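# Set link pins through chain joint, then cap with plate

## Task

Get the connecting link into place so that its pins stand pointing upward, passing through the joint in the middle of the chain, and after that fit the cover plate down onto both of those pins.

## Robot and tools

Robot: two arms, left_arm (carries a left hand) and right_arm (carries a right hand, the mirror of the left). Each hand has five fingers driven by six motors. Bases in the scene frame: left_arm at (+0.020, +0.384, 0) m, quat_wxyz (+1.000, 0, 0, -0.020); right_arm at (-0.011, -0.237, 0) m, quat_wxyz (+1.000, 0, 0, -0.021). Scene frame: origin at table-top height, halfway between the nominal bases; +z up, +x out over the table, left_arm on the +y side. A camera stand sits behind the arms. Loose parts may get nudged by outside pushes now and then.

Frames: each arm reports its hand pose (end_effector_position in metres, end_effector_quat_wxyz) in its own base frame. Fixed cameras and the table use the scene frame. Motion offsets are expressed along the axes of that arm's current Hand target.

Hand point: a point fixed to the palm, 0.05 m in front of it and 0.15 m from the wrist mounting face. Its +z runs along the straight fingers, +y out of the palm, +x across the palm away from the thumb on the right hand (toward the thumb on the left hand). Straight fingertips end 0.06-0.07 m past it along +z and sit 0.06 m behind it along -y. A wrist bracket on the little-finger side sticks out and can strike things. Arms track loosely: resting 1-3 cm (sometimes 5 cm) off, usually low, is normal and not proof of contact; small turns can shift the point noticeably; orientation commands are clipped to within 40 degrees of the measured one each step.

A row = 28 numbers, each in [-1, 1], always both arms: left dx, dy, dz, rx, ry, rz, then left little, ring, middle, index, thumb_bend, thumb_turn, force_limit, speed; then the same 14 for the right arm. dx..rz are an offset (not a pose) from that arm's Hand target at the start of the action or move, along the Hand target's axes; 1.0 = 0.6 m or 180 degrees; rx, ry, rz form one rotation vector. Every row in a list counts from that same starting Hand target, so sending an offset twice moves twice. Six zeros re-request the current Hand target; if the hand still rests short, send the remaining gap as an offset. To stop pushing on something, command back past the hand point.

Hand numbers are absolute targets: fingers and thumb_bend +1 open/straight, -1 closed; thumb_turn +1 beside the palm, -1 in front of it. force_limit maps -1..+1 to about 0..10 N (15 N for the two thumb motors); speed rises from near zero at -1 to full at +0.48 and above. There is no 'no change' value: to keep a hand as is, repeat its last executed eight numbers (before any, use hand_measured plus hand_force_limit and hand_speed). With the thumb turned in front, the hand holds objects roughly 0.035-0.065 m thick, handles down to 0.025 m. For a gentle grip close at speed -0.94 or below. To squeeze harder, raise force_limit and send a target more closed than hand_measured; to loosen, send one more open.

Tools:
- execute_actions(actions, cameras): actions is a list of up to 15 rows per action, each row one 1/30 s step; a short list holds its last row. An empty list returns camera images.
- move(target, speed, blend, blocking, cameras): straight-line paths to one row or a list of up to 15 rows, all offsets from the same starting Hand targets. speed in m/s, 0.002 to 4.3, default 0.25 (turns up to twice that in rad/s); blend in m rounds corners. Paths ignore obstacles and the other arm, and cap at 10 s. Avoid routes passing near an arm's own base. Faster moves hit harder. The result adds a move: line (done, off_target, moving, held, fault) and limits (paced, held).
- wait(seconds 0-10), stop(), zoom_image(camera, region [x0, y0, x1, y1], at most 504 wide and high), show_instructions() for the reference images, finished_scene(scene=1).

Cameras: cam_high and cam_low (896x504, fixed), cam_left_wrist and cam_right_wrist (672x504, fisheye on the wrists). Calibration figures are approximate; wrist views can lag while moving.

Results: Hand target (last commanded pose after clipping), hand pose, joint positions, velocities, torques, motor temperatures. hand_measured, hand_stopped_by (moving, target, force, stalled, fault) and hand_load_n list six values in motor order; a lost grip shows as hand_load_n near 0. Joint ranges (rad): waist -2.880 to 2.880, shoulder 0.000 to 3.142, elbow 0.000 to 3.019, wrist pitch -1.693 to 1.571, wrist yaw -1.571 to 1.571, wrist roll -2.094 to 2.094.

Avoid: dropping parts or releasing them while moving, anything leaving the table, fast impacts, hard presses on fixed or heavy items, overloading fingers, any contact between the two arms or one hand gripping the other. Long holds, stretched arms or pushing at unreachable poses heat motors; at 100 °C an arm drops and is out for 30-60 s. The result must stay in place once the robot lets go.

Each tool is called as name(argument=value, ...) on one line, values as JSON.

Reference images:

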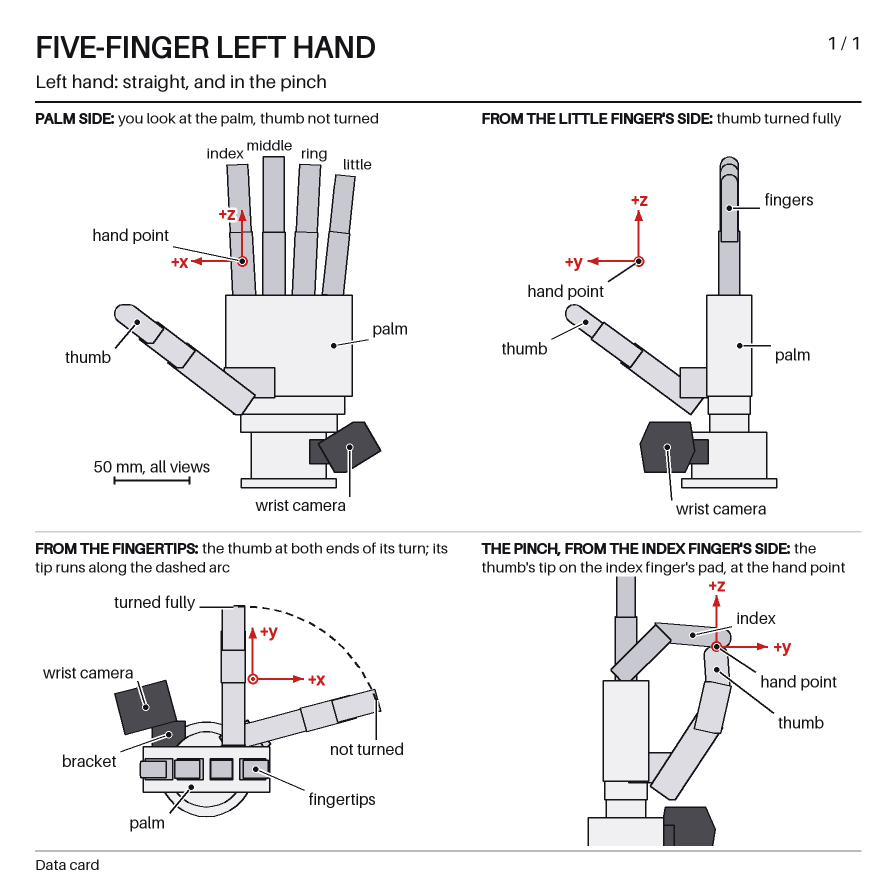

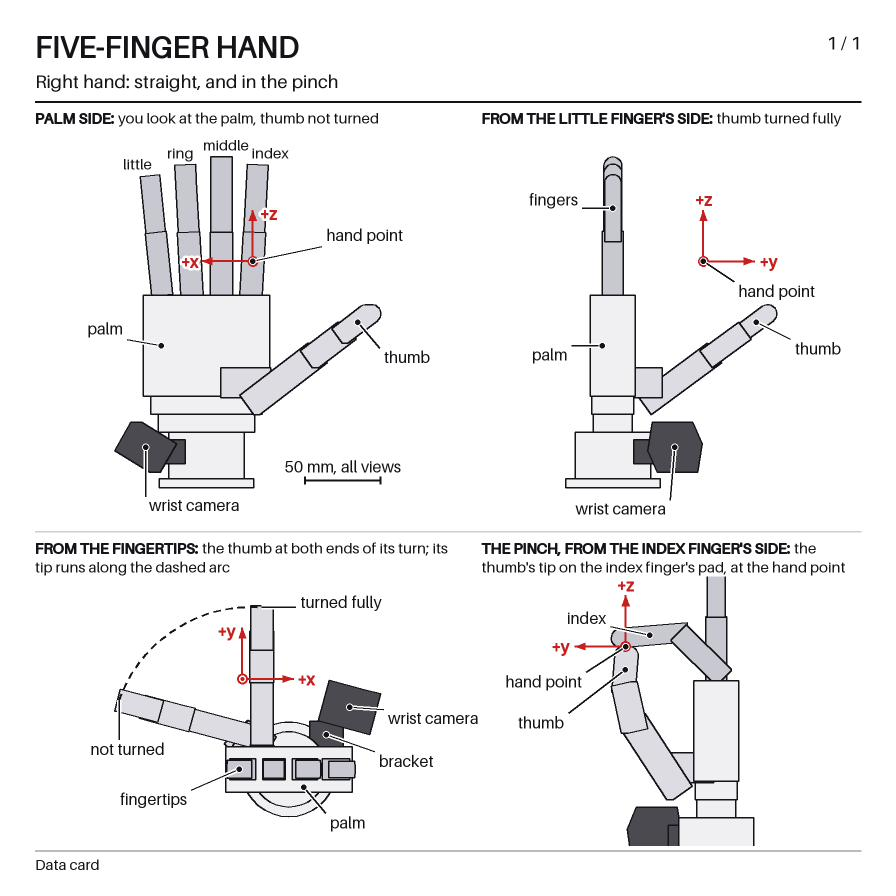

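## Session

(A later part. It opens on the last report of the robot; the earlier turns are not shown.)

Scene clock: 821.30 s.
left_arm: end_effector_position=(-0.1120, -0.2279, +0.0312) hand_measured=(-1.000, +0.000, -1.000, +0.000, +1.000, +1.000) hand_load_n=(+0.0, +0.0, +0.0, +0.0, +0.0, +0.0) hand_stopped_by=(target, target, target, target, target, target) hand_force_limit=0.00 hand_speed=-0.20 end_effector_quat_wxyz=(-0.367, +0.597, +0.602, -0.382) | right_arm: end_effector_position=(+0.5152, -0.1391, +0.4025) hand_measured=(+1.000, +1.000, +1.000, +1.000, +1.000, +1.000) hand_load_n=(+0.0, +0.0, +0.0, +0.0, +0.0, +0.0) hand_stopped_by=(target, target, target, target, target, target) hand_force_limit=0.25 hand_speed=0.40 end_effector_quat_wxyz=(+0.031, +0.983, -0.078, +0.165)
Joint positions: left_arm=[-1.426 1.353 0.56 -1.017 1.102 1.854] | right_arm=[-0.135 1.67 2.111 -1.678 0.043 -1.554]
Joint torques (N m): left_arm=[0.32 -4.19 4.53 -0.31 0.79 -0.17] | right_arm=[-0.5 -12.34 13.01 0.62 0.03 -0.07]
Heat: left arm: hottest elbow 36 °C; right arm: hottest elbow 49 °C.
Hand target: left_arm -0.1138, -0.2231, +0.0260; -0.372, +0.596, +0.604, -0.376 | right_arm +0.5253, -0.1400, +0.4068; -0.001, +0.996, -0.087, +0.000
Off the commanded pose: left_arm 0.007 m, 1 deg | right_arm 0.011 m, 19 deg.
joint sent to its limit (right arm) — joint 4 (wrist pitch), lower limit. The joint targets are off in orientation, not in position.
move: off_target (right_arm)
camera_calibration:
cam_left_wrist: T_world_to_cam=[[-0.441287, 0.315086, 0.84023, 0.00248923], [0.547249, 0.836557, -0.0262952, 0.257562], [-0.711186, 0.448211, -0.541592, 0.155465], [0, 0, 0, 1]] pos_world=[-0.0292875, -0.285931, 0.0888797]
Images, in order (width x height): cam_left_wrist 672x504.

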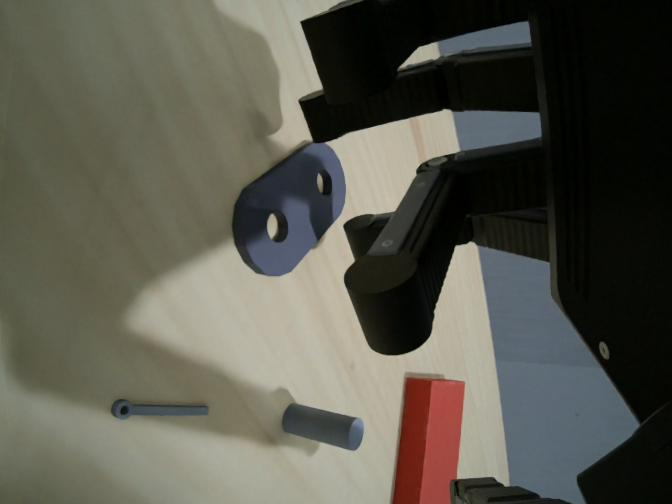

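move(target=[[0.005,0.0015,0.0007,0,0,0,-1,0.0,-1,0.0,1,1,0.0,-0.2,0,0,0,0,0,0,1,1,1,1,1,1,0.25,0.4]], speed=0.06, cameras=["cam_left_wrist"])

Scene clock: 822.80 s.
left_arm: end_effector_position=(-0.1126, -0.2241, +0.0296) hand_measured=(-1.000, +0.000, -1.000, +0.000, +1.000, +1.000) hand_load_n=(+0.0, +0.0, +0.0, +0.0, +0.0, +0.0) hand_stopped_by=(target, target, target, target, target, target) hand_force_limit=0.00 hand_speed=-0.20 end_effector_quat_wxyz=(-0.369, +0.595, +0.604, -0.380) | right_arm: end_effector_position=(+0.5152, -0.1391, +0.4025) hand_measured=(+1.000, +1.000, +1.000, +1.000, +1.000, +1.000) hand_load_n=(+0.0, +0.0, +0.0, +0.0, +0.0, +0.0) hand_stopped_by=(target, target, target, target, target, target) hand_force_limit=0.25 hand_speed=0.40 end_effector_quat_wxyz=(+0.031, +0.983, -0.078, +0.165)
Joint positions: left_arm=[-1.426 1.353 0.552 -1.017 1.102 1.854] | right_arm=[-0.135 1.67 2.111 -1.678 0.043 -1.554]
Joint torques (N m): left_arm=[0.73 -4.78 4.45 -0.13 0.79 -0.11] | right_arm=[-0.32 -12.69 13.04 0.64 0.05 -0.07]
Heat: left arm: hottest elbow 36 °C; right arm: hottest elbow 49 °C.
Hand target: left_arm -0.1138, -0.2201, +0.0250; -0.372, +0.596, +0.604, -0.376 | right_arm +0.5253, -0.1400, +0.4068; -0.001, +0.996, -0.087, +0.000
Off the commanded pose: left_arm 0.006 m, 1 deg | right_arm 0.011 m, 19 deg.
joint sent to its limit (right arm) — joint 4 (wrist pitch), lower limit. The joint targets are off in orientation, not in position.
move: off_target (right_arm)
camera_calibration:
cam_left_wrist: T_world_to_cam=[[-0.440304, 0.30841, 0.843217, 0.000854094], [0.547258, 0.836718, -0.0202704, 0.254472], [-0.711787, 0.452533, -0.53719, 0.153277], [0, 0, 0, 1]] pos_world=[-0.0297851, -0.282547, 0.086777]
Images, in order (width x height): cam_left_wrist 672x504.

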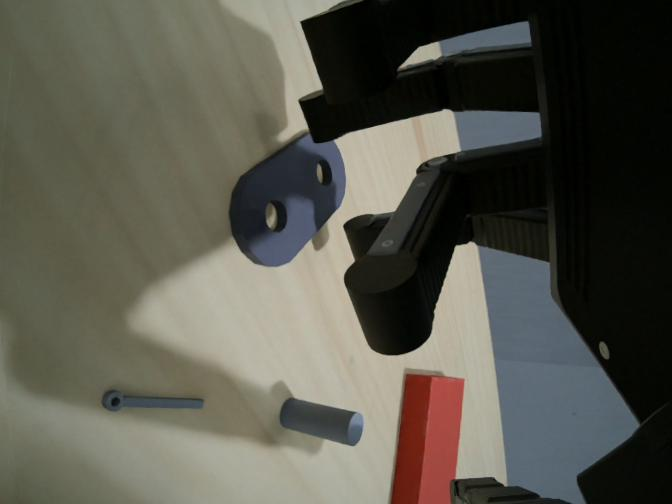

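move(target=[[-0.0035,0.003,0.0015,0,0,0,-1,0.0,-1,0.0,1,1,0.0,-0.2,0,0,0,0,0,0,1,1,1,1,1,1,0.25,0.4]], speed=0.06, cameras=["cam_left_wrist"])

Scene clock: 824.07 s.
left_arm: end_effector_position=(-0.1124, -0.2258, +0.0276) hand_measured=(-1.000, +0.000, -1.000, +0.000, +1.000, +1.000) hand_load_n=(+0.0, +0.0, +0.0, +0.0, +0.0, -0.5) hand_stopped_by=(target, target, target, target, target, target) hand_force_limit=0.00 hand_speed=-0.20 end_effector_quat_wxyz=(-0.368, +0.596, +0.603, -0.381) | right_arm: end_effector_position=(+0.5152, -0.1391, +0.4025) hand_measured=(+1.000, +1.000, +1.000, +1.000, +1.000, +1.000) hand_load_n=(-0.5, +0.0, +0.0, +0.0, +0.0, +0.0) hand_stopped_by=(target, target, target, target, target, target) hand_force_limit=0.25 hand_speed=0.40 end_effector_quat_wxyz=(+0.031, +0.983, -0.078, +0.165)
Joint positions: left_arm=[-1.426 1.359 0.552 -1.006 1.102 1.854] | right_arm=[-0.135 1.67 2.111 -1.678 0.043 -1.554]
Joint torques (N m): left_arm=[0.73 -4.6 4.74 -0.5 0.82 -0.16] | right_arm=[-0.26 -12.81 13.11 0.79 0.06 -0.06]
Heat: left arm: hottest elbow 36 °C; right arm: hottest elbow 49 °C.
Hand target: left_arm -0.1138, -0.2222, +0.0230; -0.372, +0.596, +0.604, -0.376 | right_arm +0.5253, -0.1400, +0.4068; -0.001, +0.996, -0.087, +0.000
Off the commanded pose: left_arm 0.006 m, 1 deg | right_arm 0.011 m, 19 deg.
joint sent to its limit (right arm) — joint 4 (wrist pitch), lower limit. The joint targets are off in orientation, not in position.
move: off_target (right_arm)
camera_calibration:
cam_left_wrist: T_world_to_cam=[[-0.440833, 0.312267, 0.84152, 0.00407059], [0.547328, 0.836582, -0.0237152, 0.255694], [-0.711406, 0.450133, -0.539706, 0.15275], [0, 0, 0, 1]] pos_world=[-0.0294865, -0.283938, 0.0850786]
Images, in order (width x height): cam_left_wrist 672x504.

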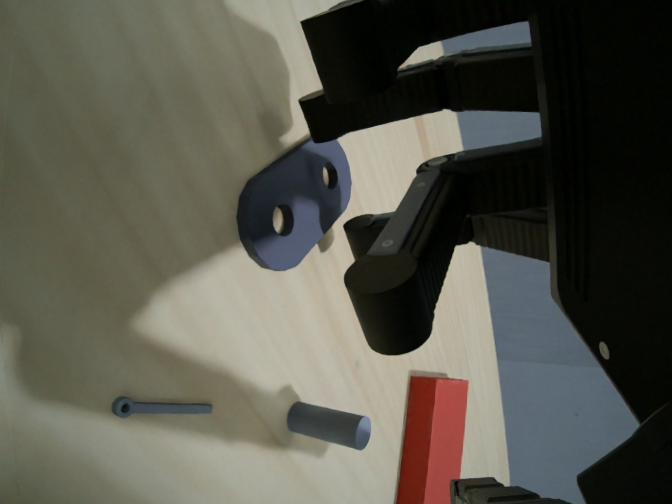

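move(target=[[0.0,0.006,0.0029,0,0,0,-1,0.0,-1,0.0,1,1,0.0,-0.2,0,0,0,0,0,0,1,1,1,1,1,1,0.25,0.4]], speed=0.06, cameras=["cam_left_wrist"])

Scene clock: 825.10 s.
left_arm: end_effector_position=(-0.1121, -0.2278, +0.0246) hand_measured=(-1.000, +0.000, -1.000, +0.000, +1.000, +1.000) hand_load_n=(+0.0, +0.0, +0.0, +0.0, +0.0, -0.5) hand_stopped_by=(target, target, target, target, target, target) hand_force_limit=0.00 hand_speed=-0.20 end_effector_quat_wxyz=(-0.366, +0.597, +0.602, -0.382) | right_arm: end_effector_position=(+0.5152, -0.1391, +0.4025) hand_measured=(+1.000, +1.000, +1.000, +1.000, +1.000, +1.000) hand_load_n=(+0.0, +0.0, +0.0, +0.0, +0.0, +0.0) hand_stopped_by=(target, target, target, target, target, target) hand_force_limit=0.25 hand_speed=0.40 end_effector_quat_wxyz=(+0.031, +0.983, -0.078, +0.165)
Joint positions: left_arm=[-1.426 1.37 0.552 -0.99 1.102 1.854] | right_arm=[-0.135 1.67 2.111 -1.678 0.043 -1.554]
Joint torques (N m): left_arm=[0.62 -4.6 4.25 -0.39 0.79 -0.11] | right_arm=[-0.56 -12.92 13.12 0.73 0.05 -0.1]
Heat: left arm: hottest elbow 36 °C; right arm: hottest elbow 49 °C.
Hand target: left_arm -0.1138, -0.2222, +0.0191; -0.372, +0.596, +0.604, -0.376 | right_arm +0.5253, -0.1400, +0.4068; -0.001, +0.996, -0.087, +0.000
Off the commanded pose: left_arm 0.008 m, 1 deg | right_arm 0.011 m, 19 deg.
joint sent to its limit (right arm) — joint 4 (wrist pitch), lower limit. The joint targets are off in orientation, not in position.
move: off_target (right_arm)
camera_calibration:
cam_left_wrist: T_world_to_cam=[[-0.441355, 0.31576, 0.839941, 0.00810137], [0.547292, 0.83651, -0.0268911, 0.257259], [-0.71111, 0.447824, -0.542011, 0.151781], [0, 0, 0, 1]] pos_world=[-0.0292877, -0.285729, 0.08238]
Images, in order (width x height): cam_left_wrist 672x504.

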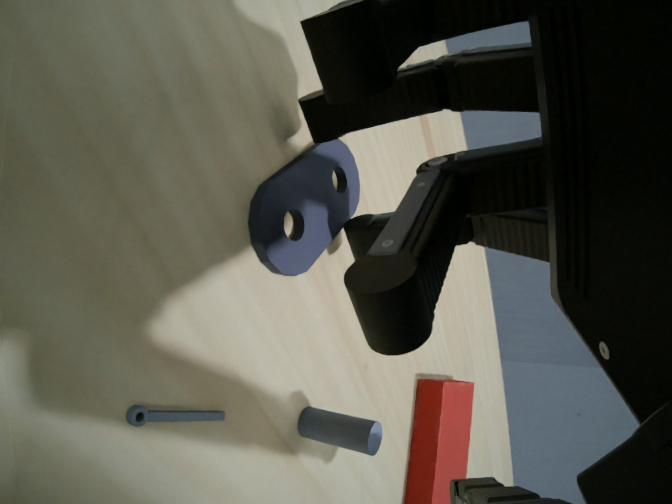

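move(target=[[0.0042,0.006,0.0029,0,0,0,-1,0.0,-1,0.0,1,1,0.0,-0.2,0,0,0,0,0,0,1,1,1,1,1,1,0.25,0.4]], speed=0.06, cameras=["cam_left_wrist"])

Scene clock: 826.13 s.
left_arm: end_effector_position=(-0.1125, -0.2246, +0.0204) hand_measured=(-1.000, +0.000, -1.000, +0.000, +1.000, +1.000) hand_load_n=(+0.0, +0.0, +0.0, +0.0, +0.0, -0.5) hand_stopped_by=(target, target, target, target, target, target) hand_force_limit=0.00 hand_speed=-0.20 end_effector_quat_wxyz=(-0.368, +0.597, +0.603, -0.382) | right_arm: end_effector_position=(+0.5152, -0.1391, +0.4025) hand_measured=(+1.000, +1.000, +1.000, +1.000, +1.000, +1.000) hand_load_n=(+0.0, +0.0, +0.0, +0.0, +0.0, +0.0) hand_stopped_by=(target, target, target, target, target, target) hand_force_limit=0.25 hand_speed=0.40 end_effector_quat_wxyz=(+0.031, +0.983, -0.078, +0.165)
Joint positions: left_arm=[-1.426 1.376 0.54 -0.977 1.102 1.854] | right_arm=[-0.135 1.67 2.111 -1.678 0.043 -1.554]
Joint torques (N m): left_arm=[0.56 -4.66 4.23 -0.28 0.79 -0.12] | right_arm=[-0.79 -12.34 13.14 0.7 0.06 -0.11]
Heat: left arm: hottest elbow 36 °C; right arm: hottest elbow 49 °C.
Hand target: left_arm -0.1138, -0.2196, +0.0150; -0.372, +0.596, +0.604, -0.376 | right_arm +0.5253, -0.1400, +0.4068; -0.001, +0.996, -0.087, +0.000
Off the commanded pose: left_arm 0.007 m, 1 deg | right_arm 0.011 m, 19 deg.
joint sent to its limit (right arm) — joint 4 (wrist pitch), lower limit. The joint targets are off in orientation, not in position.
move: off_target (right_arm)
camera_calibration:
cam_left_wrist: T_world_to_cam=[[-0.440933, 0.312826, 0.84126, 0.00975718], [0.547281, 0.836598, -0.0242447, 0.254674], [-0.711381, 0.449715, -0.540087, 0.148148], [0, 0, 0, 1]] pos_world=[-0.0296867, -0.282736, 0.0779788]
Images, in order (width x height): cam_left_wrist 672x504.

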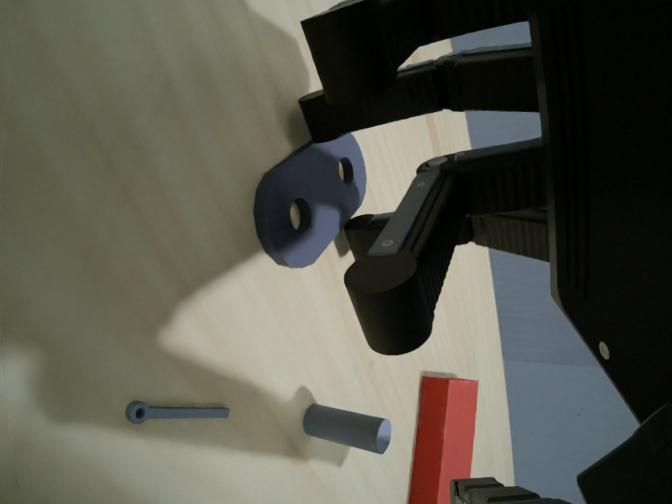

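zoom_image(camera="cam_left_wrist", region=[240, 80, 440, 290])

Scaled by 2.400 from the camera's 672x504 image, which has a finer 960x720 frame.

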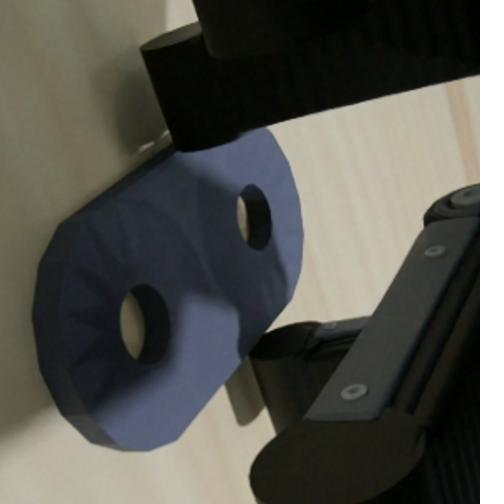

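move(target=[[0.0,0.006,0.0029,0,0,0,-1,0.0,-1,0.0,1,1,0.0,-0.2,0,0,0,0,0,0,1,1,1,1,1,1,0.25,0.4]], speed=0.05, cameras=["cam_left_wrist"])

Scene clock: 827.93 s.
left_arm: end_effector_position=(-0.1123, -0.2260, +0.0175) hand_measured=(-1.000, +0.000, -1.000, +0.000, +1.000, +1.000) hand_load_n=(+0.0, +0.0, +0.0, -0.5, +0.0, +0.0) hand_stopped_by=(target, target, target, target, target, target) hand_force_limit=0.00 hand_speed=-0.20 end_effector_quat_wxyz=(-0.367, +0.597, +0.603, -0.382) | right_arm: end_effector_position=(+0.5152, -0.1391, +0.4025) hand_measured=(+1.000, +1.000, +1.000, +1.000, +1.000, +1.000) hand_load_n=(+0.0, +0.0, +0.0, +0.0, +0.0, +0.0) hand_stopped_by=(target, target, target, target, target, target) hand_force_limit=0.25 hand_speed=0.40 end_effector_quat_wxyz=(+0.031, +0.983, -0.078, +0.165)
Joint positions: left_arm=[-1.426 1.387 0.54 -0.964 1.102 1.854] | right_arm=[-0.135 1.67 2.111 -1.678 0.043 -1.554]
Joint torques (N m): left_arm=[0.56 -4.66 3.93 -0.08 0.78 -0.13] | right_arm=[-0.56 -13.16 13.04 0.73 0.05 -0.1]
Heat: left arm: hottest elbow 36 °C; right arm: hottest elbow 49 °C.
Hand target: left_arm -0.1138, -0.2196, +0.0110; -0.372, +0.596, +0.604, -0.376 | right_arm +0.5253, -0.1400, +0.4068; -0.001, +0.996, -0.087, +0.000
Off the commanded pose: left_arm 0.009 m, 1 deg | right_arm 0.011 m, 19 deg.
joint sent to its limit (right arm) — joint 4 (wrist pitch), lower limit. The joint targets are off in orientation, not in position.
move: off_target (right_arm)
camera_calibration:
cam_left_wrist: T_world_to_cam=[[-0.441046, 0.314142, 0.84071, 0.0130177], [0.547319, 0.836537, -0.0254527, 0.255657], [-0.71128, 0.448911, -0.540888, 0.147196], [0, 0, 0, 1]] pos_world=[-0.029487, -0.284033, 0.0751793]
Images, in order (width x height): cam_left_wrist 672x504.

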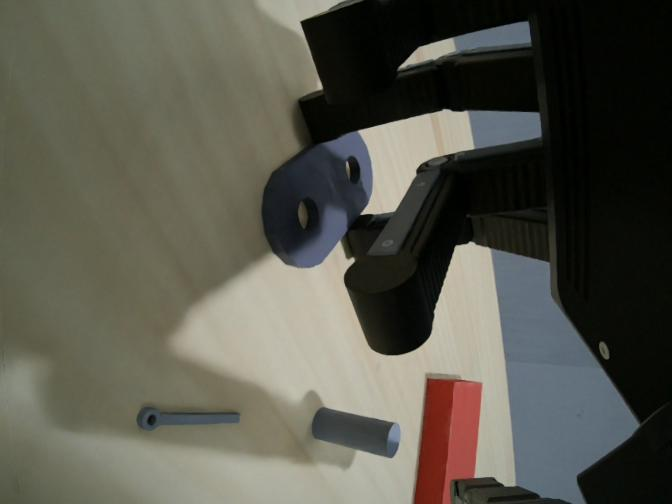

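move(target=[[0.0,0.0045,0.0022,0,0,0,-1,0.0,-1,0.0,1,1,0.0,-0.2,0,0,0,0,0,0,1,1,1,1,1,1,0.25,0.4]], speed=0.05, cameras=["cam_left_wrist"])

zoom_image(camera="cam_left_wrist", region=[240, 80, 440, 290])

Scene clock: 828.87 s.
left_arm: end_effector_position=(-0.1124, -0.2268, +0.0170) hand_measured=(-1.000, +0.000, -1.000, +0.000, +1.000, +1.000) hand_load_n=(+0.5, -0.5, +0.0, -1.5, +0.0, +0.0) hand_stopped_by=(target, target, target, target, target, target) hand_force_limit=0.00 hand_speed=-0.20 end_effector_quat_wxyz=(-0.367, +0.597, +0.602, -0.383) | right_arm: end_effector_position=(+0.5152, -0.1391, +0.4025) hand_measured=(+1.000, +1.000, +1.000, +1.000, +1.000, +1.000) hand_load_n=(+0.0, +0.0, +0.0, +0.0, +0.0, +0.0) hand_stopped_by=(target, target, target, target, target, target) hand_force_limit=0.25 hand_speed=0.40 end_effector_quat_wxyz=(+0.031, +0.983, -0.078, +0.165)
Joint positions: left_arm=[-1.426 1.39 0.54 -0.959 1.103 1.853] | right_arm=[-0.135 1.67 2.111 -1.678 0.043 -1.554]
Joint torques (N m): left_arm=[0.79 -3.84 3.63 0.16 0.74 -0.07] | right_arm=[-0.62 -12.75 13.23 0.81 0.05 -0.1]
Heat: left arm: hottest elbow 36 °C; right arm: hottest elbow 49 °C.
Hand target: left_arm -0.1138, -0.2196, +0.0080; -0.372, +0.596, +0.604, -0.376 | right_arm +0.5253, -0.1400, +0.4068; -0.001, +0.996, -0.087, +0.000
Off the commanded pose: left_arm 0.012 m, 1 deg | right_arm 0.011 m, 19 deg.
joint sent to its limit (right arm) — joint 4 (wrist pitch), lower limit. The joint targets are off in orientation, not in position.
move: off_target (left_arm, right_arm)
camera_calibration:
cam_left_wrist: T_world_to_cam=[[-0.440555, 0.315733, 0.840371, 0.0141179], [0.546905, 0.836737, -0.0276589, 0.256351], [-0.711903, 0.447418, -0.541305, 0.146782], [0, 0, 0, 1]] pos_world=[-0.0294853, -0.284629, 0.07468]
Images, in order (width x height): cam_left_wrist 672x504.

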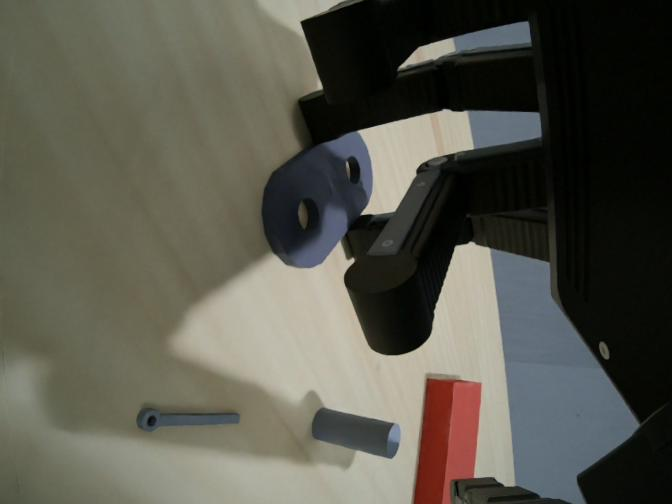

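Scaled by 2.400 from the camera's 672x504 image, which has a finer 960x720 frame.

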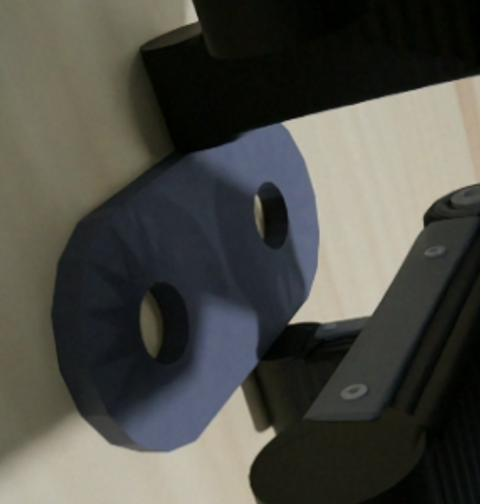

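move(target=[[0.0,0.0,0.0,0,0,0,-1,-0.1,-1,-0.1,1,1,0.0,-0.6,0,0,0,0,0,0,1,1,1,1,1,1,0.25,0.4]], speed=0.05, cameras=["cam_left_wrist"])

Scene clock: 830.03 s.
left_arm: end_effector_position=(-0.1134, -0.2264, +0.0162) hand_measured=(-1.000, -0.100, -1.000, -0.100, +1.000, +1.000) hand_load_n=(+0.0, +0.0, +0.0, +0.0, +0.0, -0.5) hand_stopped_by=(target, target, target, target, target, target) hand_force_limit=0.00 hand_speed=-0.60 end_effector_quat_wxyz=(-0.368, +0.596, +0.601, -0.385) | right_arm: end_effector_position=(+0.5152, -0.1391, +0.4025) hand_measured=(+1.000, +1.000, +1.000, +1.000, +1.000, +1.000) hand_load_n=(+0.0, +0.0, +0.0, +0.0, +0.0, +0.0) hand_stopped_by=(target, target, target, target, target, target) hand_force_limit=0.25 hand_speed=0.40 end_effector_quat_wxyz=(+0.031, +0.983, -0.078, +0.165)
Joint positions: left_arm=[-1.427 1.392 0.537 -0.953 1.109 1.853] | right_arm=[-0.135 1.67 2.111 -1.678 0.043 -1.554]
Joint torques (N m): left_arm=[0.73 -4.19 3.95 -0.01 0.54 -0.09] | right_arm=[-0.21 -12.81 13.04 0.8 0.02 -0.08]
Heat: left arm: hottest elbow 36 °C; right arm: hottest elbow 50 °C.
Hand target: left_arm -0.1138, -0.2195, +0.0080; -0.372, +0.596, +0.604, -0.376 | right_arm +0.5253, -0.1400, +0.4068; -0.001, +0.996, -0.087, +0.000
Off the commanded pose: left_arm 0.011 m, 1 deg | right_arm 0.011 m, 19 deg.
joint sent to its limit (right arm) — joint 4 (wrist pitch), lower limit. The joint targets are off in orientation, not in position.
move: off_target (left_arm, right_arm)
camera_calibration:
cam_left_wrist: T_world_to_cam=[[-0.436165, 0.316387, 0.842413, 0.0147481], [0.546247, 0.83703, -0.0315424, 0.256626], [-0.715105, 0.446408, -0.537908, 0.144838], [0, 0, 0, 1]] pos_world=[-0.0301738, -0.284127, 0.0735803]
Images, in order (width x height): cam_left_wrist 672x504.

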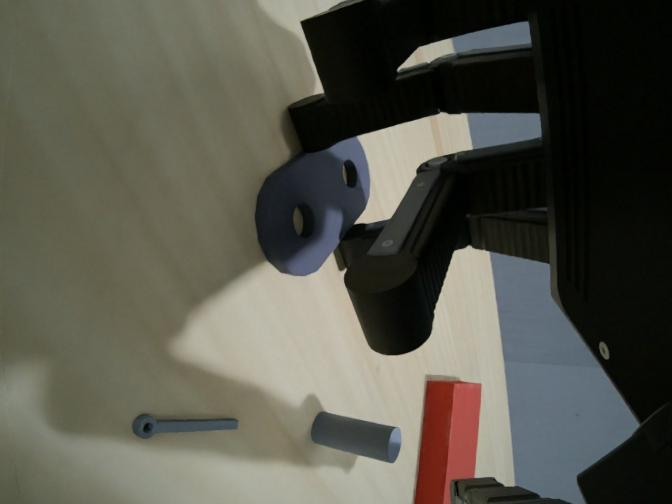

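move(target=[[0.0,0.006,0.0029,0,0,0,-1,-0.2,-1,-0.2,1,1,0.0,-0.6,0,0,0,0,0,0,1,1,1,1,1,1,0.25,0.4]], speed=0.05, cameras=["cam_left_wrist"])

Scene clock: 831.03 s.
left_arm: end_effector_position=(-0.1138, -0.2261, +0.0146) hand_measured=(-1.000, -0.200, -1.000, -0.200, +1.000, +1.000) hand_load_n=(+0.0, +0.0, +0.0, -0.5, +0.0, +0.0) hand_stopped_by=(target, target, target, target, target, target) hand_force_limit=0.00 hand_speed=-0.60 end_effector_quat_wxyz=(-0.369, +0.595, +0.601, -0.385) | right_arm: end_effector_position=(+0.5152, -0.1391, +0.4025) hand_measured=(+1.000, +1.000, +1.000, +1.000, +1.000, +1.000) hand_load_n=(+0.0, +0.0, +0.0, +0.0, +0.0, +0.0) hand_stopped_by=(target, target, target, target, target, target) hand_force_limit=0.25 hand_speed=0.40 end_effector_quat_wxyz=(+0.031, +0.983, -0.078, +0.165)
Joint positions: left_arm=[-1.427 1.399 0.535 -0.947 1.111 1.853] | right_arm=[-0.135 1.67 2.111 -1.678 0.043 -1.554]
Joint torques (N m): left_arm=[0.79 -3.84 3.73 0.25 0.43 -0.06] | right_arm=[-0.73 -12.98 13 0.77 0.04 -0.06]
Heat: left arm: hottest elbow 36 °C; right arm: hottest elbow 50 °C.
Hand target: left_arm -0.1138, -0.2195, +0.0039; -0.372, +0.596, +0.604, -0.376 | right_arm +0.5253, -0.1400, +0.4068; -0.001, +0.996, -0.087, +0.000
Off the commanded pose: left_arm 0.012 m, 1 deg | right_arm 0.011 m, 19 deg.
joint sent to its limit (right arm) — joint 4 (wrist pitch), lower limit. The joint targets are off in orientation, not in position.
move: off_target (left_arm, right_arm)
camera_calibration:
cam_left_wrist: T_world_to_cam=[[-0.434542, 0.314514, 0.843952, 0.0156095], [0.545689, 0.83741, -0.0311068, 0.256568], [-0.716517, 0.447018, -0.535517, 0.143548], [0, 0, 0, 1]] pos_world=[-0.0303691, -0.28393, 0.0716796]
Images, in order (width x height): cam_left_wrist 672x504.

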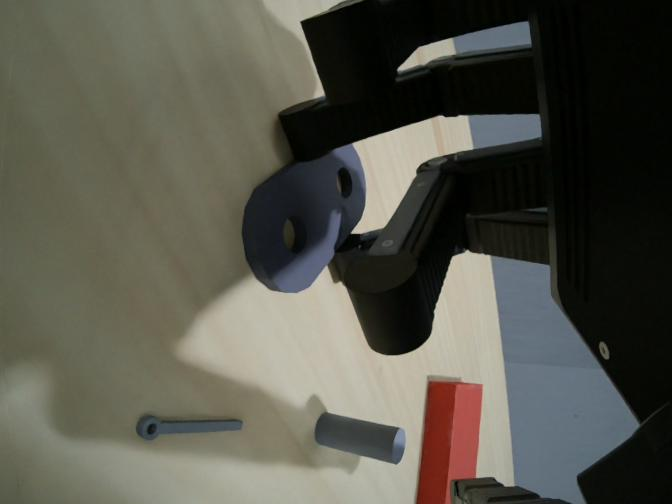

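zoom_image(camera="cam_left_wrist", region=[230, 90, 430, 300])

Scaled by 2.400 from the camera's 672x504 image, which has a finer 960x720 frame.

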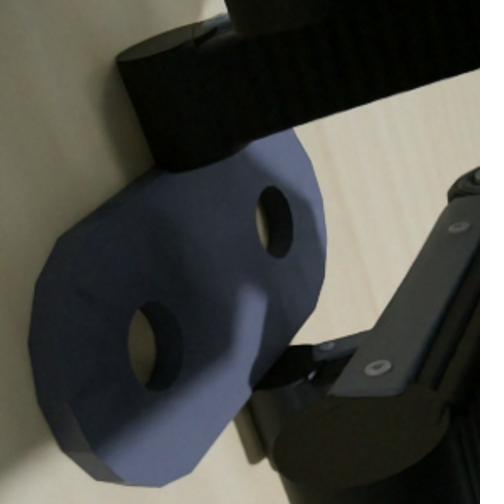

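move(target=[[0.0,0.006,0.0029,0,0,0,-1,-0.28,-1,-0.28,1,1,0.0,-0.6,0,0,0,0,0,0,1,1,1,1,1,1,0.25,0.4]], speed=0.05, cameras=["cam_left_wrist"])

zoom_image(camera="cam_left_wrist", region=[210, 90, 430, 320])

Scene clock: 832.10 s.
left_arm: end_effector_position=(-0.1143, -0.2263, +0.0126) hand_measured=(-1.000, -0.280, -1.000, -0.280, +1.000, +1.000) hand_load_n=(+0.5, -0.5, +0.0, -0.5, +0.0, +0.0) hand_stopped_by=(target, target, target, target, target, target) hand_force_limit=0.00 hand_speed=-0.60 end_effector_quat_wxyz=(-0.370, +0.594, +0.602, -0.386) | right_arm: end_effector_position=(+0.5152, -0.1391, +0.4025) hand_measured=(+1.000, +1.000, +1.000, +1.000, +1.000, +1.000) hand_load_n=(+0.0, +0.0, +0.0, +0.0, +0.0, +0.0) hand_stopped_by=(target, target, target, target, target, target) hand_force_limit=0.25 hand_speed=0.40 end_effector_quat_wxyz=(+0.031, +0.983, -0.078, +0.165)
Joint positions: left_arm=[-1.427 1.407 0.534 -0.938 1.114 1.851] | right_arm=[-0.135 1.67 2.111 -1.678 0.043 -1.554]
Joint torques (N m): left_arm=[0.85 -3.31 3.54 0.47 0.32 -0.09] | right_arm=[-0.79 -12.86 12.96 0.9 0.02 -0.09]
Heat: left arm: hottest elbow 36 °C; right arm: hottest elbow 50 °C.
Hand target: left_arm -0.1138, -0.2196, +0.0000; -0.372, +0.596, +0.604, -0.376 | right_arm +0.5253, -0.1400, +0.4068; -0.001, +0.996, -0.087, +0.000
Off the commanded pose: left_arm 0.014 m, 1 deg | right_arm 0.011 m, 19 deg.
joint sent to its limit (right arm) — joint 4 (wrist pitch), lower limit. The joint targets are off in orientation, not in position.
move: off_target (left_arm, right_arm)
camera_calibration:
cam_left_wrist: T_world_to_cam=[[-0.432193, 0.312326, 0.845968, 0.0168831], [0.544772, 0.838009, -0.0310714, 0.256964], [-0.718633, 0.44743, -0.532328, 0.141975], [0, 0, 0, 1]] pos_world=[-0.0306622, -0.284135, 0.0692788]
Images, in order (width x height): cam_left_wrist 672x504.

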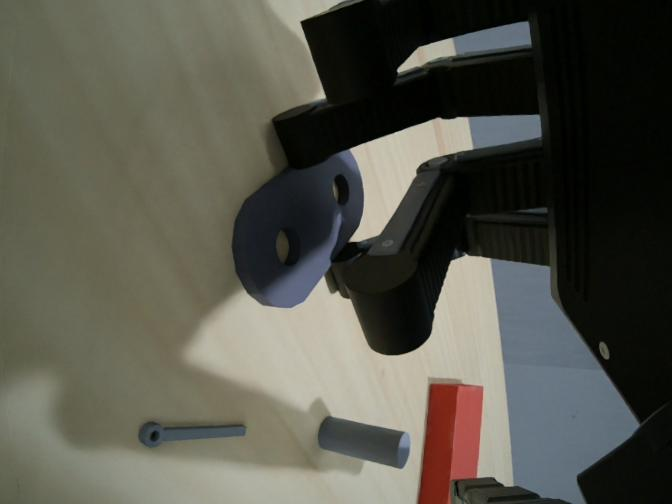

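Scaled by 2.191 from the camera's 672x504 image, which has a finer 960x720 frame.

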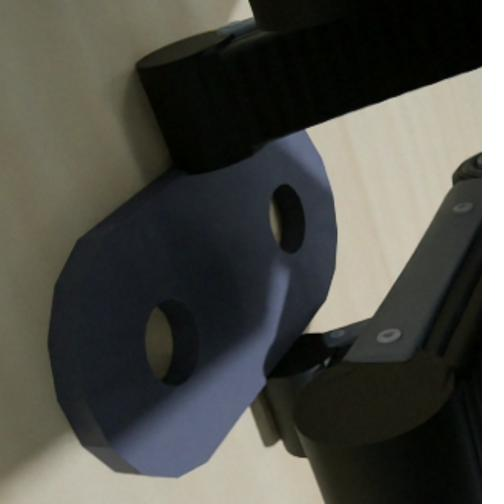

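move(target=[[0.0,0.006,0.0029,0,0,0,-1,-0.36,-1,-0.36,1,1,0.0,-0.6,0,0,0,0,0,0,1,1,1,1,1,1,0.25,0.4]], speed=0.05, cameras=["cam_left_wrist"])

zoom_image(camera="cam_left_wrist", region=[200, 90, 420, 320])

Scene clock: 833.00 s.
left_arm: end_effector_position=(-0.1150, -0.2274, +0.0105) hand_measured=(-1.000, -0.360, -1.000, -0.360, +1.000, +1.000) hand_load_n=(+0.0, +0.0, +0.0, +0.0, +0.0, -0.5) hand_stopped_by=(target, target, target, target, target, target) hand_force_limit=0.00 hand_speed=-0.60 end_effector_quat_wxyz=(-0.371, +0.593, +0.601, -0.388) | right_arm: end_effector_position=(+0.5152, -0.1391, +0.4025) hand_measured=(+1.000, +1.000, +1.000, +1.000, +1.000, +1.000) hand_load_n=(+0.0, +0.0, +0.5, +0.0, +0.0, +0.0) hand_stopped_by=(target, target, target, target, target, target) hand_force_limit=0.25 hand_speed=0.40 end_effector_quat_wxyz=(+0.031, +0.983, -0.078, +0.165)
Joint positions: left_arm=[-1.428 1.417 0.532 -0.924 1.119 1.85] | right_arm=[-0.135 1.67 2.111 -1.678 0.043 -1.554]
Joint torques (N m): left_arm=[0.38 -3.37 3.22 0.69 0.12 -0.02] | right_arm=[-0.62 -12.57 13.03 0.77 0.07 -0.08]
Heat: left arm: hottest elbow 35 °C; right arm: hottest elbow 50 °C.
Hand target: left_arm -0.1138, -0.2195, -0.0040; -0.372, +0.596, +0.604, -0.376 | right_arm +0.5253, -0.1400, +0.4068; -0.001, +0.996, -0.087, +0.000
Off the commanded pose: left_arm 0.016 m, 1 deg | right_arm 0.011 m, 19 deg.
joint sent to its limit (right arm) — joint 4 (wrist pitch), lower limit. The joint targets are off in orientation, not in position.
move: off_target (left_arm, right_arm)
camera_calibration:
cam_left_wrist: T_world_to_cam=[[-0.428704, 0.312962, 0.847506, 0.019265], [0.543165, 0.838895, -0.0350267, 0.258233], [-0.721931, 0.44532, -0.529628, 0.139836], [0, 0, 0, 1]] pos_world=[-0.0310518, -0.284931, 0.0667791]
Images, in order (width x height): cam_left_wrist 672x504.

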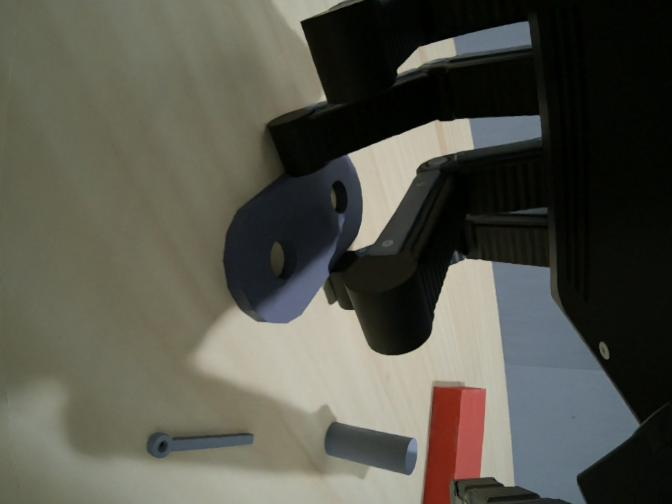

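Scaled by 2.191 from the camera's 672x504 image, which has a finer 960x720 frame.

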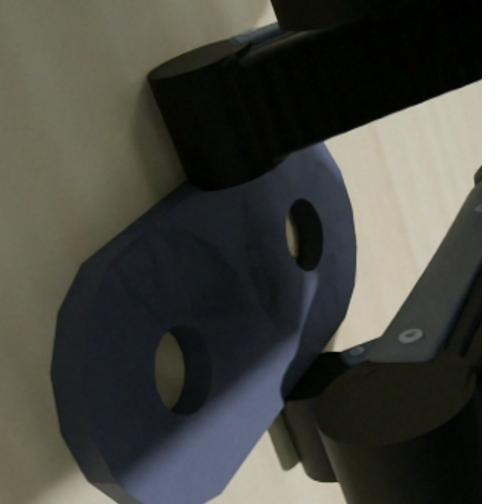

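move(target=[[0.0,0.0,0.0,0,0,0,-1,-0.44,-1,-0.44,1,1,0.0,-0.6,0,0,0,0,0,0,1,1,1,1,1,1,0.25,0.4]], speed=0.05, cameras=["cam_left_wrist"])

zoom_image(camera="cam_left_wrist", region=[200, 90, 420, 340])

Scene clock: 834.03 s.
left_arm: end_effector_position=(-0.1148, -0.2276, +0.0081) hand_measured=(-1.000, -0.440, -1.000, -0.440, +1.000, +1.000) hand_load_n=(+0.0, +1.5, +0.0, +1.0, +0.0, +0.0) hand_stopped_by=(target, target, target, target, target, target) hand_force_limit=0.00 hand_speed=-0.60 end_effector_quat_wxyz=(-0.370, +0.593, +0.601, -0.388) | right_arm: end_effector_position=(+0.5152, -0.1391, +0.4025) hand_measured=(+1.000, +1.000, +1.000, +1.000, +1.000, +1.000) hand_load_n=(+0.0, +0.0, +0.0, +0.0, +0.0, +0.0) hand_stopped_by=(target, target, target, target, target, target) hand_force_limit=0.25 hand_speed=0.40 end_effector_quat_wxyz=(+0.031, +0.983, -0.078, +0.165)
Joint positions: left_arm=[-1.428 1.423 0.53 -0.913 1.118 1.849] | right_arm=[-0.135 1.67 2.111 -1.678 0.043 -1.554]
Joint torques (N m): left_arm=[0.73 -3.84 3.38 0.13 0.12 -0.02] | right_arm=[-0.09 -13.1 13 0.84 0.08 -0.08]
Heat: left arm: hottest elbow 35 °C; right arm: hottest elbow 50 °C.
Hand target: left_arm -0.1138, -0.2195, -0.0039; -0.372, +0.596, +0.604, -0.376 | right_arm +0.5253, -0.1400, +0.4068; -0.001, +0.996, -0.087, +0.000
Off the commanded pose: left_arm 0.015 m, 1 deg | right_arm 0.011 m, 19 deg.
joint sent to its limit (right arm) — joint 4 (wrist pitch), lower limit. The joint targets are off in orientation, not in position.
move: off_target (left_arm, right_arm)
camera_calibration:
cam_left_wrist: T_world_to_cam=[[-0.42962, 0.314554, 0.846453, 0.0216411], [0.543209, 0.838825, -0.0360114, 0.258316], [-0.721353, 0.44433, -0.531245, 0.138723], [0, 0, 0, 1]] pos_world=[-0.030954, -0.285127, 0.0646798]
Images, in order (width x height): cam_left_wrist 672x504.

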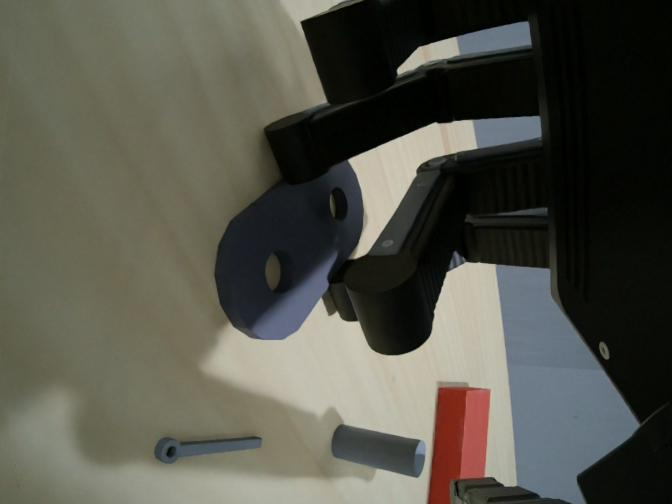

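Scaled by 2.016 from the camera's 672x504 image, which has a finer 960x720 frame.

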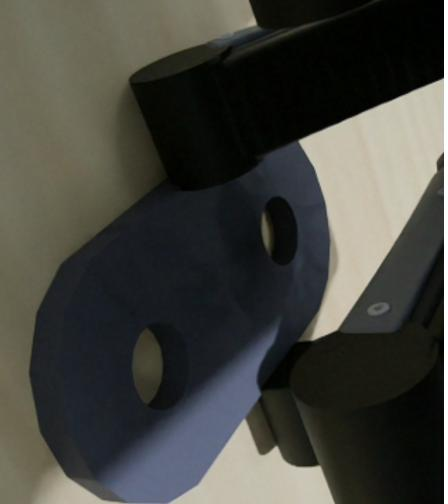

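move(target=[[0.0,0.0,0.0,0,0,0,-1,-0.5,-1,-0.5,1,1,-0.4,-0.8,0,0,0,0,0,0,1,1,1,1,1,1,0.25,0.4]], speed=0.05, cameras=["cam_left_wrist"])

zoom_image(camera="cam_left_wrist", region=[200, 90, 420, 340])

Scene clock: 834.73 s.
left_arm: end_effector_position=(-0.1146, -0.2281, +0.0072) hand_measured=(-1.000, -0.474, -1.000, -0.492, +1.000, +1.000) hand_load_n=(+0.0, +1.0, +0.0, +3.5, +0.0, +0.0) hand_stopped_by=(target, force, target, force, target, target) hand_force_limit=-0.40 hand_speed=-0.80 end_effector_quat_wxyz=(-0.369, +0.594, +0.601, -0.388) | right_arm: end_effector_position=(+0.5152, -0.1391, +0.4025) hand_measured=(+1.000, +1.000, +1.000, +1.000, +1.000, +1.000) hand_load_n=(+0.0, +0.0, +0.0, +0.0, +0.0, +0.0) hand_stopped_by=(target, target, target, target, target, target) hand_force_limit=0.25 hand_speed=0.40 end_effector_quat_wxyz=(+0.031, +0.983, -0.078, +0.165)
Joint positions: left_arm=[-1.428 1.425 0.53 -0.909 1.117 1.849] | right_arm=[-0.135 1.67 2.111 -1.678 0.043 -1.554]
Joint torques (N m): left_arm=[0.67 -3.78 3.47 0.1 0.2 -0.05] | right_arm=[-0.79 -12.98 13.07 0.76 0.04 -0.1]
Heat: left arm: hottest elbow 35 °C; right arm: hottest elbow 50 °C.
Hand target: left_arm -0.1137, -0.2195, -0.0040; -0.372, +0.596, +0.604, -0.376 | right_arm +0.5253, -0.1400, +0.4068; -0.001, +0.996, -0.087, +0.000
Off the commanded pose: left_arm 0.014 m, 1 deg | right_arm 0.011 m, 19 deg.
joint sent to its limit (right arm) — joint 4 (wrist pitch), lower limit. The joint targets are off in orientation, not in position.
move: off_target (left_arm, right_arm)
camera_calibration:
cam_left_wrist: T_world_to_cam=[[-0.430962, 0.316149, 0.845176, 0.022938], [0.54361, 0.838545, -0.0364774, 0.258479], [-0.72025, 0.443725, -0.533243, 0.138658], [0, 0, 0, 1]] pos_world=[-0.0307578, -0.285524, 0.0639804]
Images, in order (width x height): cam_left_wrist 672x504.

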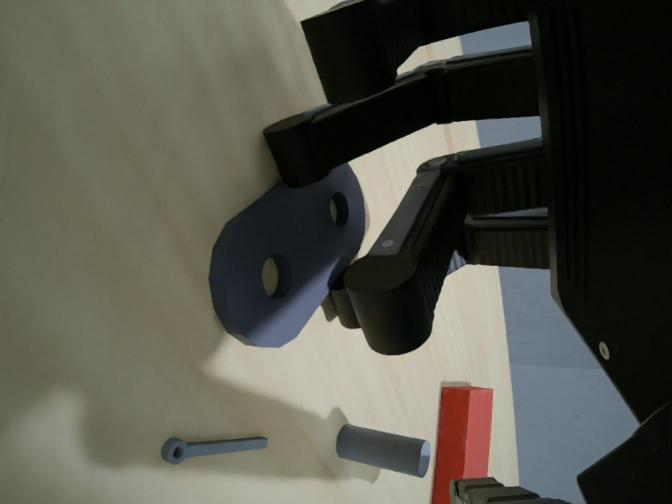

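Scaled by 2.016 from the camera's 672x504 image, which has a finer 960x720 frame.

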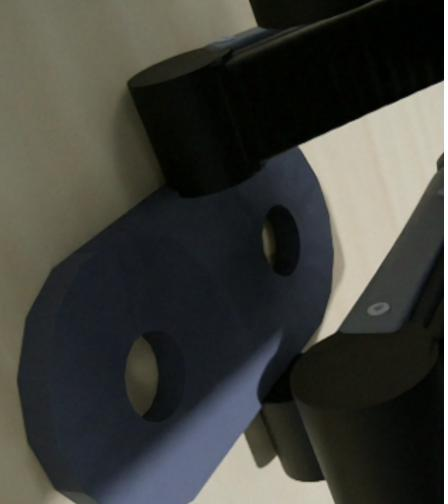

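move(target=[[0.0,-0.03,-0.0146,0,0,0,-1,-0.5,-1,-0.5,1,1,-0.4,-0.8,0,0,0,0,0,0,1,1,1,1,1,1,0.25,0.4]], speed=0.04, cameras=["cam_left_wrist"])

Scene clock: 836.00 s.
left_arm: end_effector_position=(-0.1131, -0.2211, +0.0136) hand_measured=(-1.000, -0.474, -1.000, -0.492, +1.000, +1.000) hand_load_n=(+0.0, +3.0, +0.0, +3.0, +0.0, +0.0) hand_stopped_by=(target, force, target, force, target, target) hand_force_limit=-0.40 hand_speed=-0.80 end_effector_quat_wxyz=(-0.371, +0.594, +0.605, -0.378) | right_arm: end_effector_position=(+0.5152, -0.1391, +0.4025) hand_measured=(+1.000, +1.000, +1.000, +1.000, +1.000, +1.000) hand_load_n=(+0.0, +0.0, +0.0, +0.0, +0.0, +0.0) hand_stopped_by=(target, target, target, target, target, target) hand_force_limit=0.25 hand_speed=0.40 end_effector_quat_wxyz=(+0.031, +0.983, -0.078, +0.165)
Joint positions: left_arm=[-1.428 1.395 0.53 -0.956 1.1 1.85] | right_arm=[-0.135 1.67 2.111 -1.678 0.043 -1.554]
Joint torques (N m): left_arm=[0.56 -6.07 4.98 -1.13 0.82 -0.09] | right_arm=[-0.91 -12.75 12.98 0.81 0.01 -0.1]
Heat: left arm: hottest elbow 35 °C; right arm: hottest elbow 50 °C.
Hand target: left_arm -0.1138, -0.2195, +0.0160; -0.372, +0.596, +0.604, -0.376 | right_arm +0.5253, -0.1400, +0.4068; -0.001, +0.996, -0.087, +0.000
Off the commanded pose: left_arm 0.003 m, 0 deg | right_arm 0.011 m, 19 deg.
joint sent to its limit (right arm) — joint 4 (wrist pitch), lower limit. The joint targets are off in orientation, not in position.
move: off_target (right_arm)
camera_calibration:
cam_left_wrist: T_world_to_cam=[[-0.441074, 0.302515, 0.844949, 0.0117424], [0.547326, 0.836804, -0.0138885, 0.251884], [-0.711259, 0.456336, -0.534667, 0.143824], [0, 0, 0, 1]] pos_world=[-0.0303871, -0.279962, 0.0704745]
Images, in order (width x height): cam_left_wrist 672x504.

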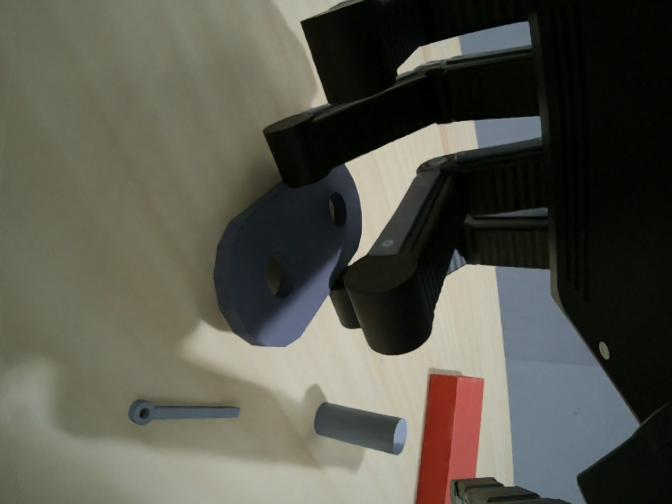

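move(target=[[0.0,-0.045,-0.0219,0,0,0,-1,-0.5,-1,-0.5,1,1,-0.4,-0.8,0,0,0,0,0,0,1,1,1,1,1,1,0.25,0.4]], speed=0.04, cameras=["cam_left_wrist"])

zoom_image(camera="cam_left_wrist", region=[190, 90, 430, 360])

Scene clock: 837.60 s.
left_arm: end_effector_position=(-0.1153, -0.2059, +0.0367) hand_measured=(-1.000, -0.474, -1.000, -0.492, +1.000, +1.000) hand_load_n=(+0.0, +3.0, +0.5, +3.0, +0.0, +0.0) hand_stopped_by=(target, force, target, force, target, target) hand_force_limit=-0.40 hand_speed=-0.80 end_effector_quat_wxyz=(-0.381, +0.588, +0.610, -0.370) | right_arm: end_effector_position=(+0.5152, -0.1391, +0.4025) hand_measured=(+1.000, +1.000, +1.000, +1.000, +1.000, +1.000) hand_load_n=(+0.0, +0.0, +0.0, +0.0, +0.0, +0.0) hand_stopped_by=(target, target, target, target, target, target) hand_force_limit=0.25 hand_speed=0.40 end_effector_quat_wxyz=(+0.031, +0.983, -0.078, +0.165)
Joint positions: left_arm=[-1.428 1.309 0.53 -1.072 1.1 1.85] | right_arm=[-0.135 1.67 2.111 -1.678 0.043 -1.554]
Joint torques (N m): left_arm=[0.38 -5.42 8.17 -1.24 0.86 -0.13] | right_arm=[-0.56 -12.63 13.09 0.8 0.03 -0.09]
Heat: left arm: hottest elbow 35 °C; right arm: hottest elbow 50 °C.
Hand target: left_arm -0.1139, -0.2196, +0.0460; -0.372, +0.596, +0.604, -0.376 | right_arm +0.5253, -0.1400, +0.4068; -0.001, +0.996, -0.087, +0.000
Off the commanded pose: left_arm 0.017 m, 2 deg | right_arm 0.011 m, 19 deg.
joint sent to its limit (right arm) — joint 4 (wrist pitch), lower limit. The joint targets are off in orientation, not in position.
move: off_target (left_arm, right_arm)
camera_calibration:
cam_left_wrist: T_world_to_cam=[[-0.437321, 0.276864, 0.855627, -0.0185524], [0.547367, 0.836844, 0.00897887, 0.23972], [-0.71354, 0.472269, -0.517516, 0.150027], [0, 0, 0, 1]] pos_world=[-0.032278, -0.266324, 0.0913626]
Images, in order (width x height): cam_left_wrist 672x504.

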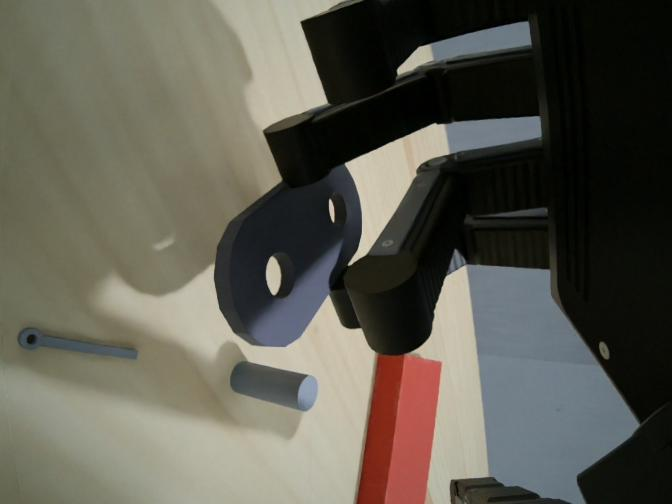

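Scaled by 1.867 from the camera's 672x504 image, which has a finer 960x720 frame.

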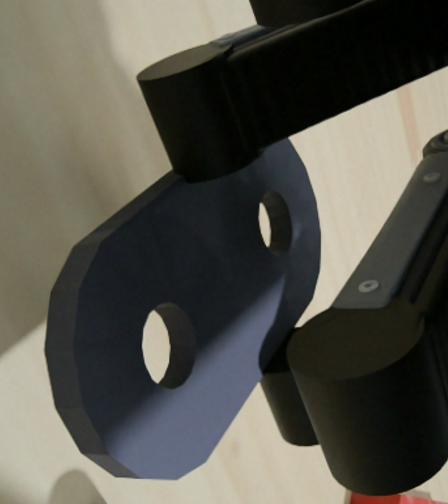

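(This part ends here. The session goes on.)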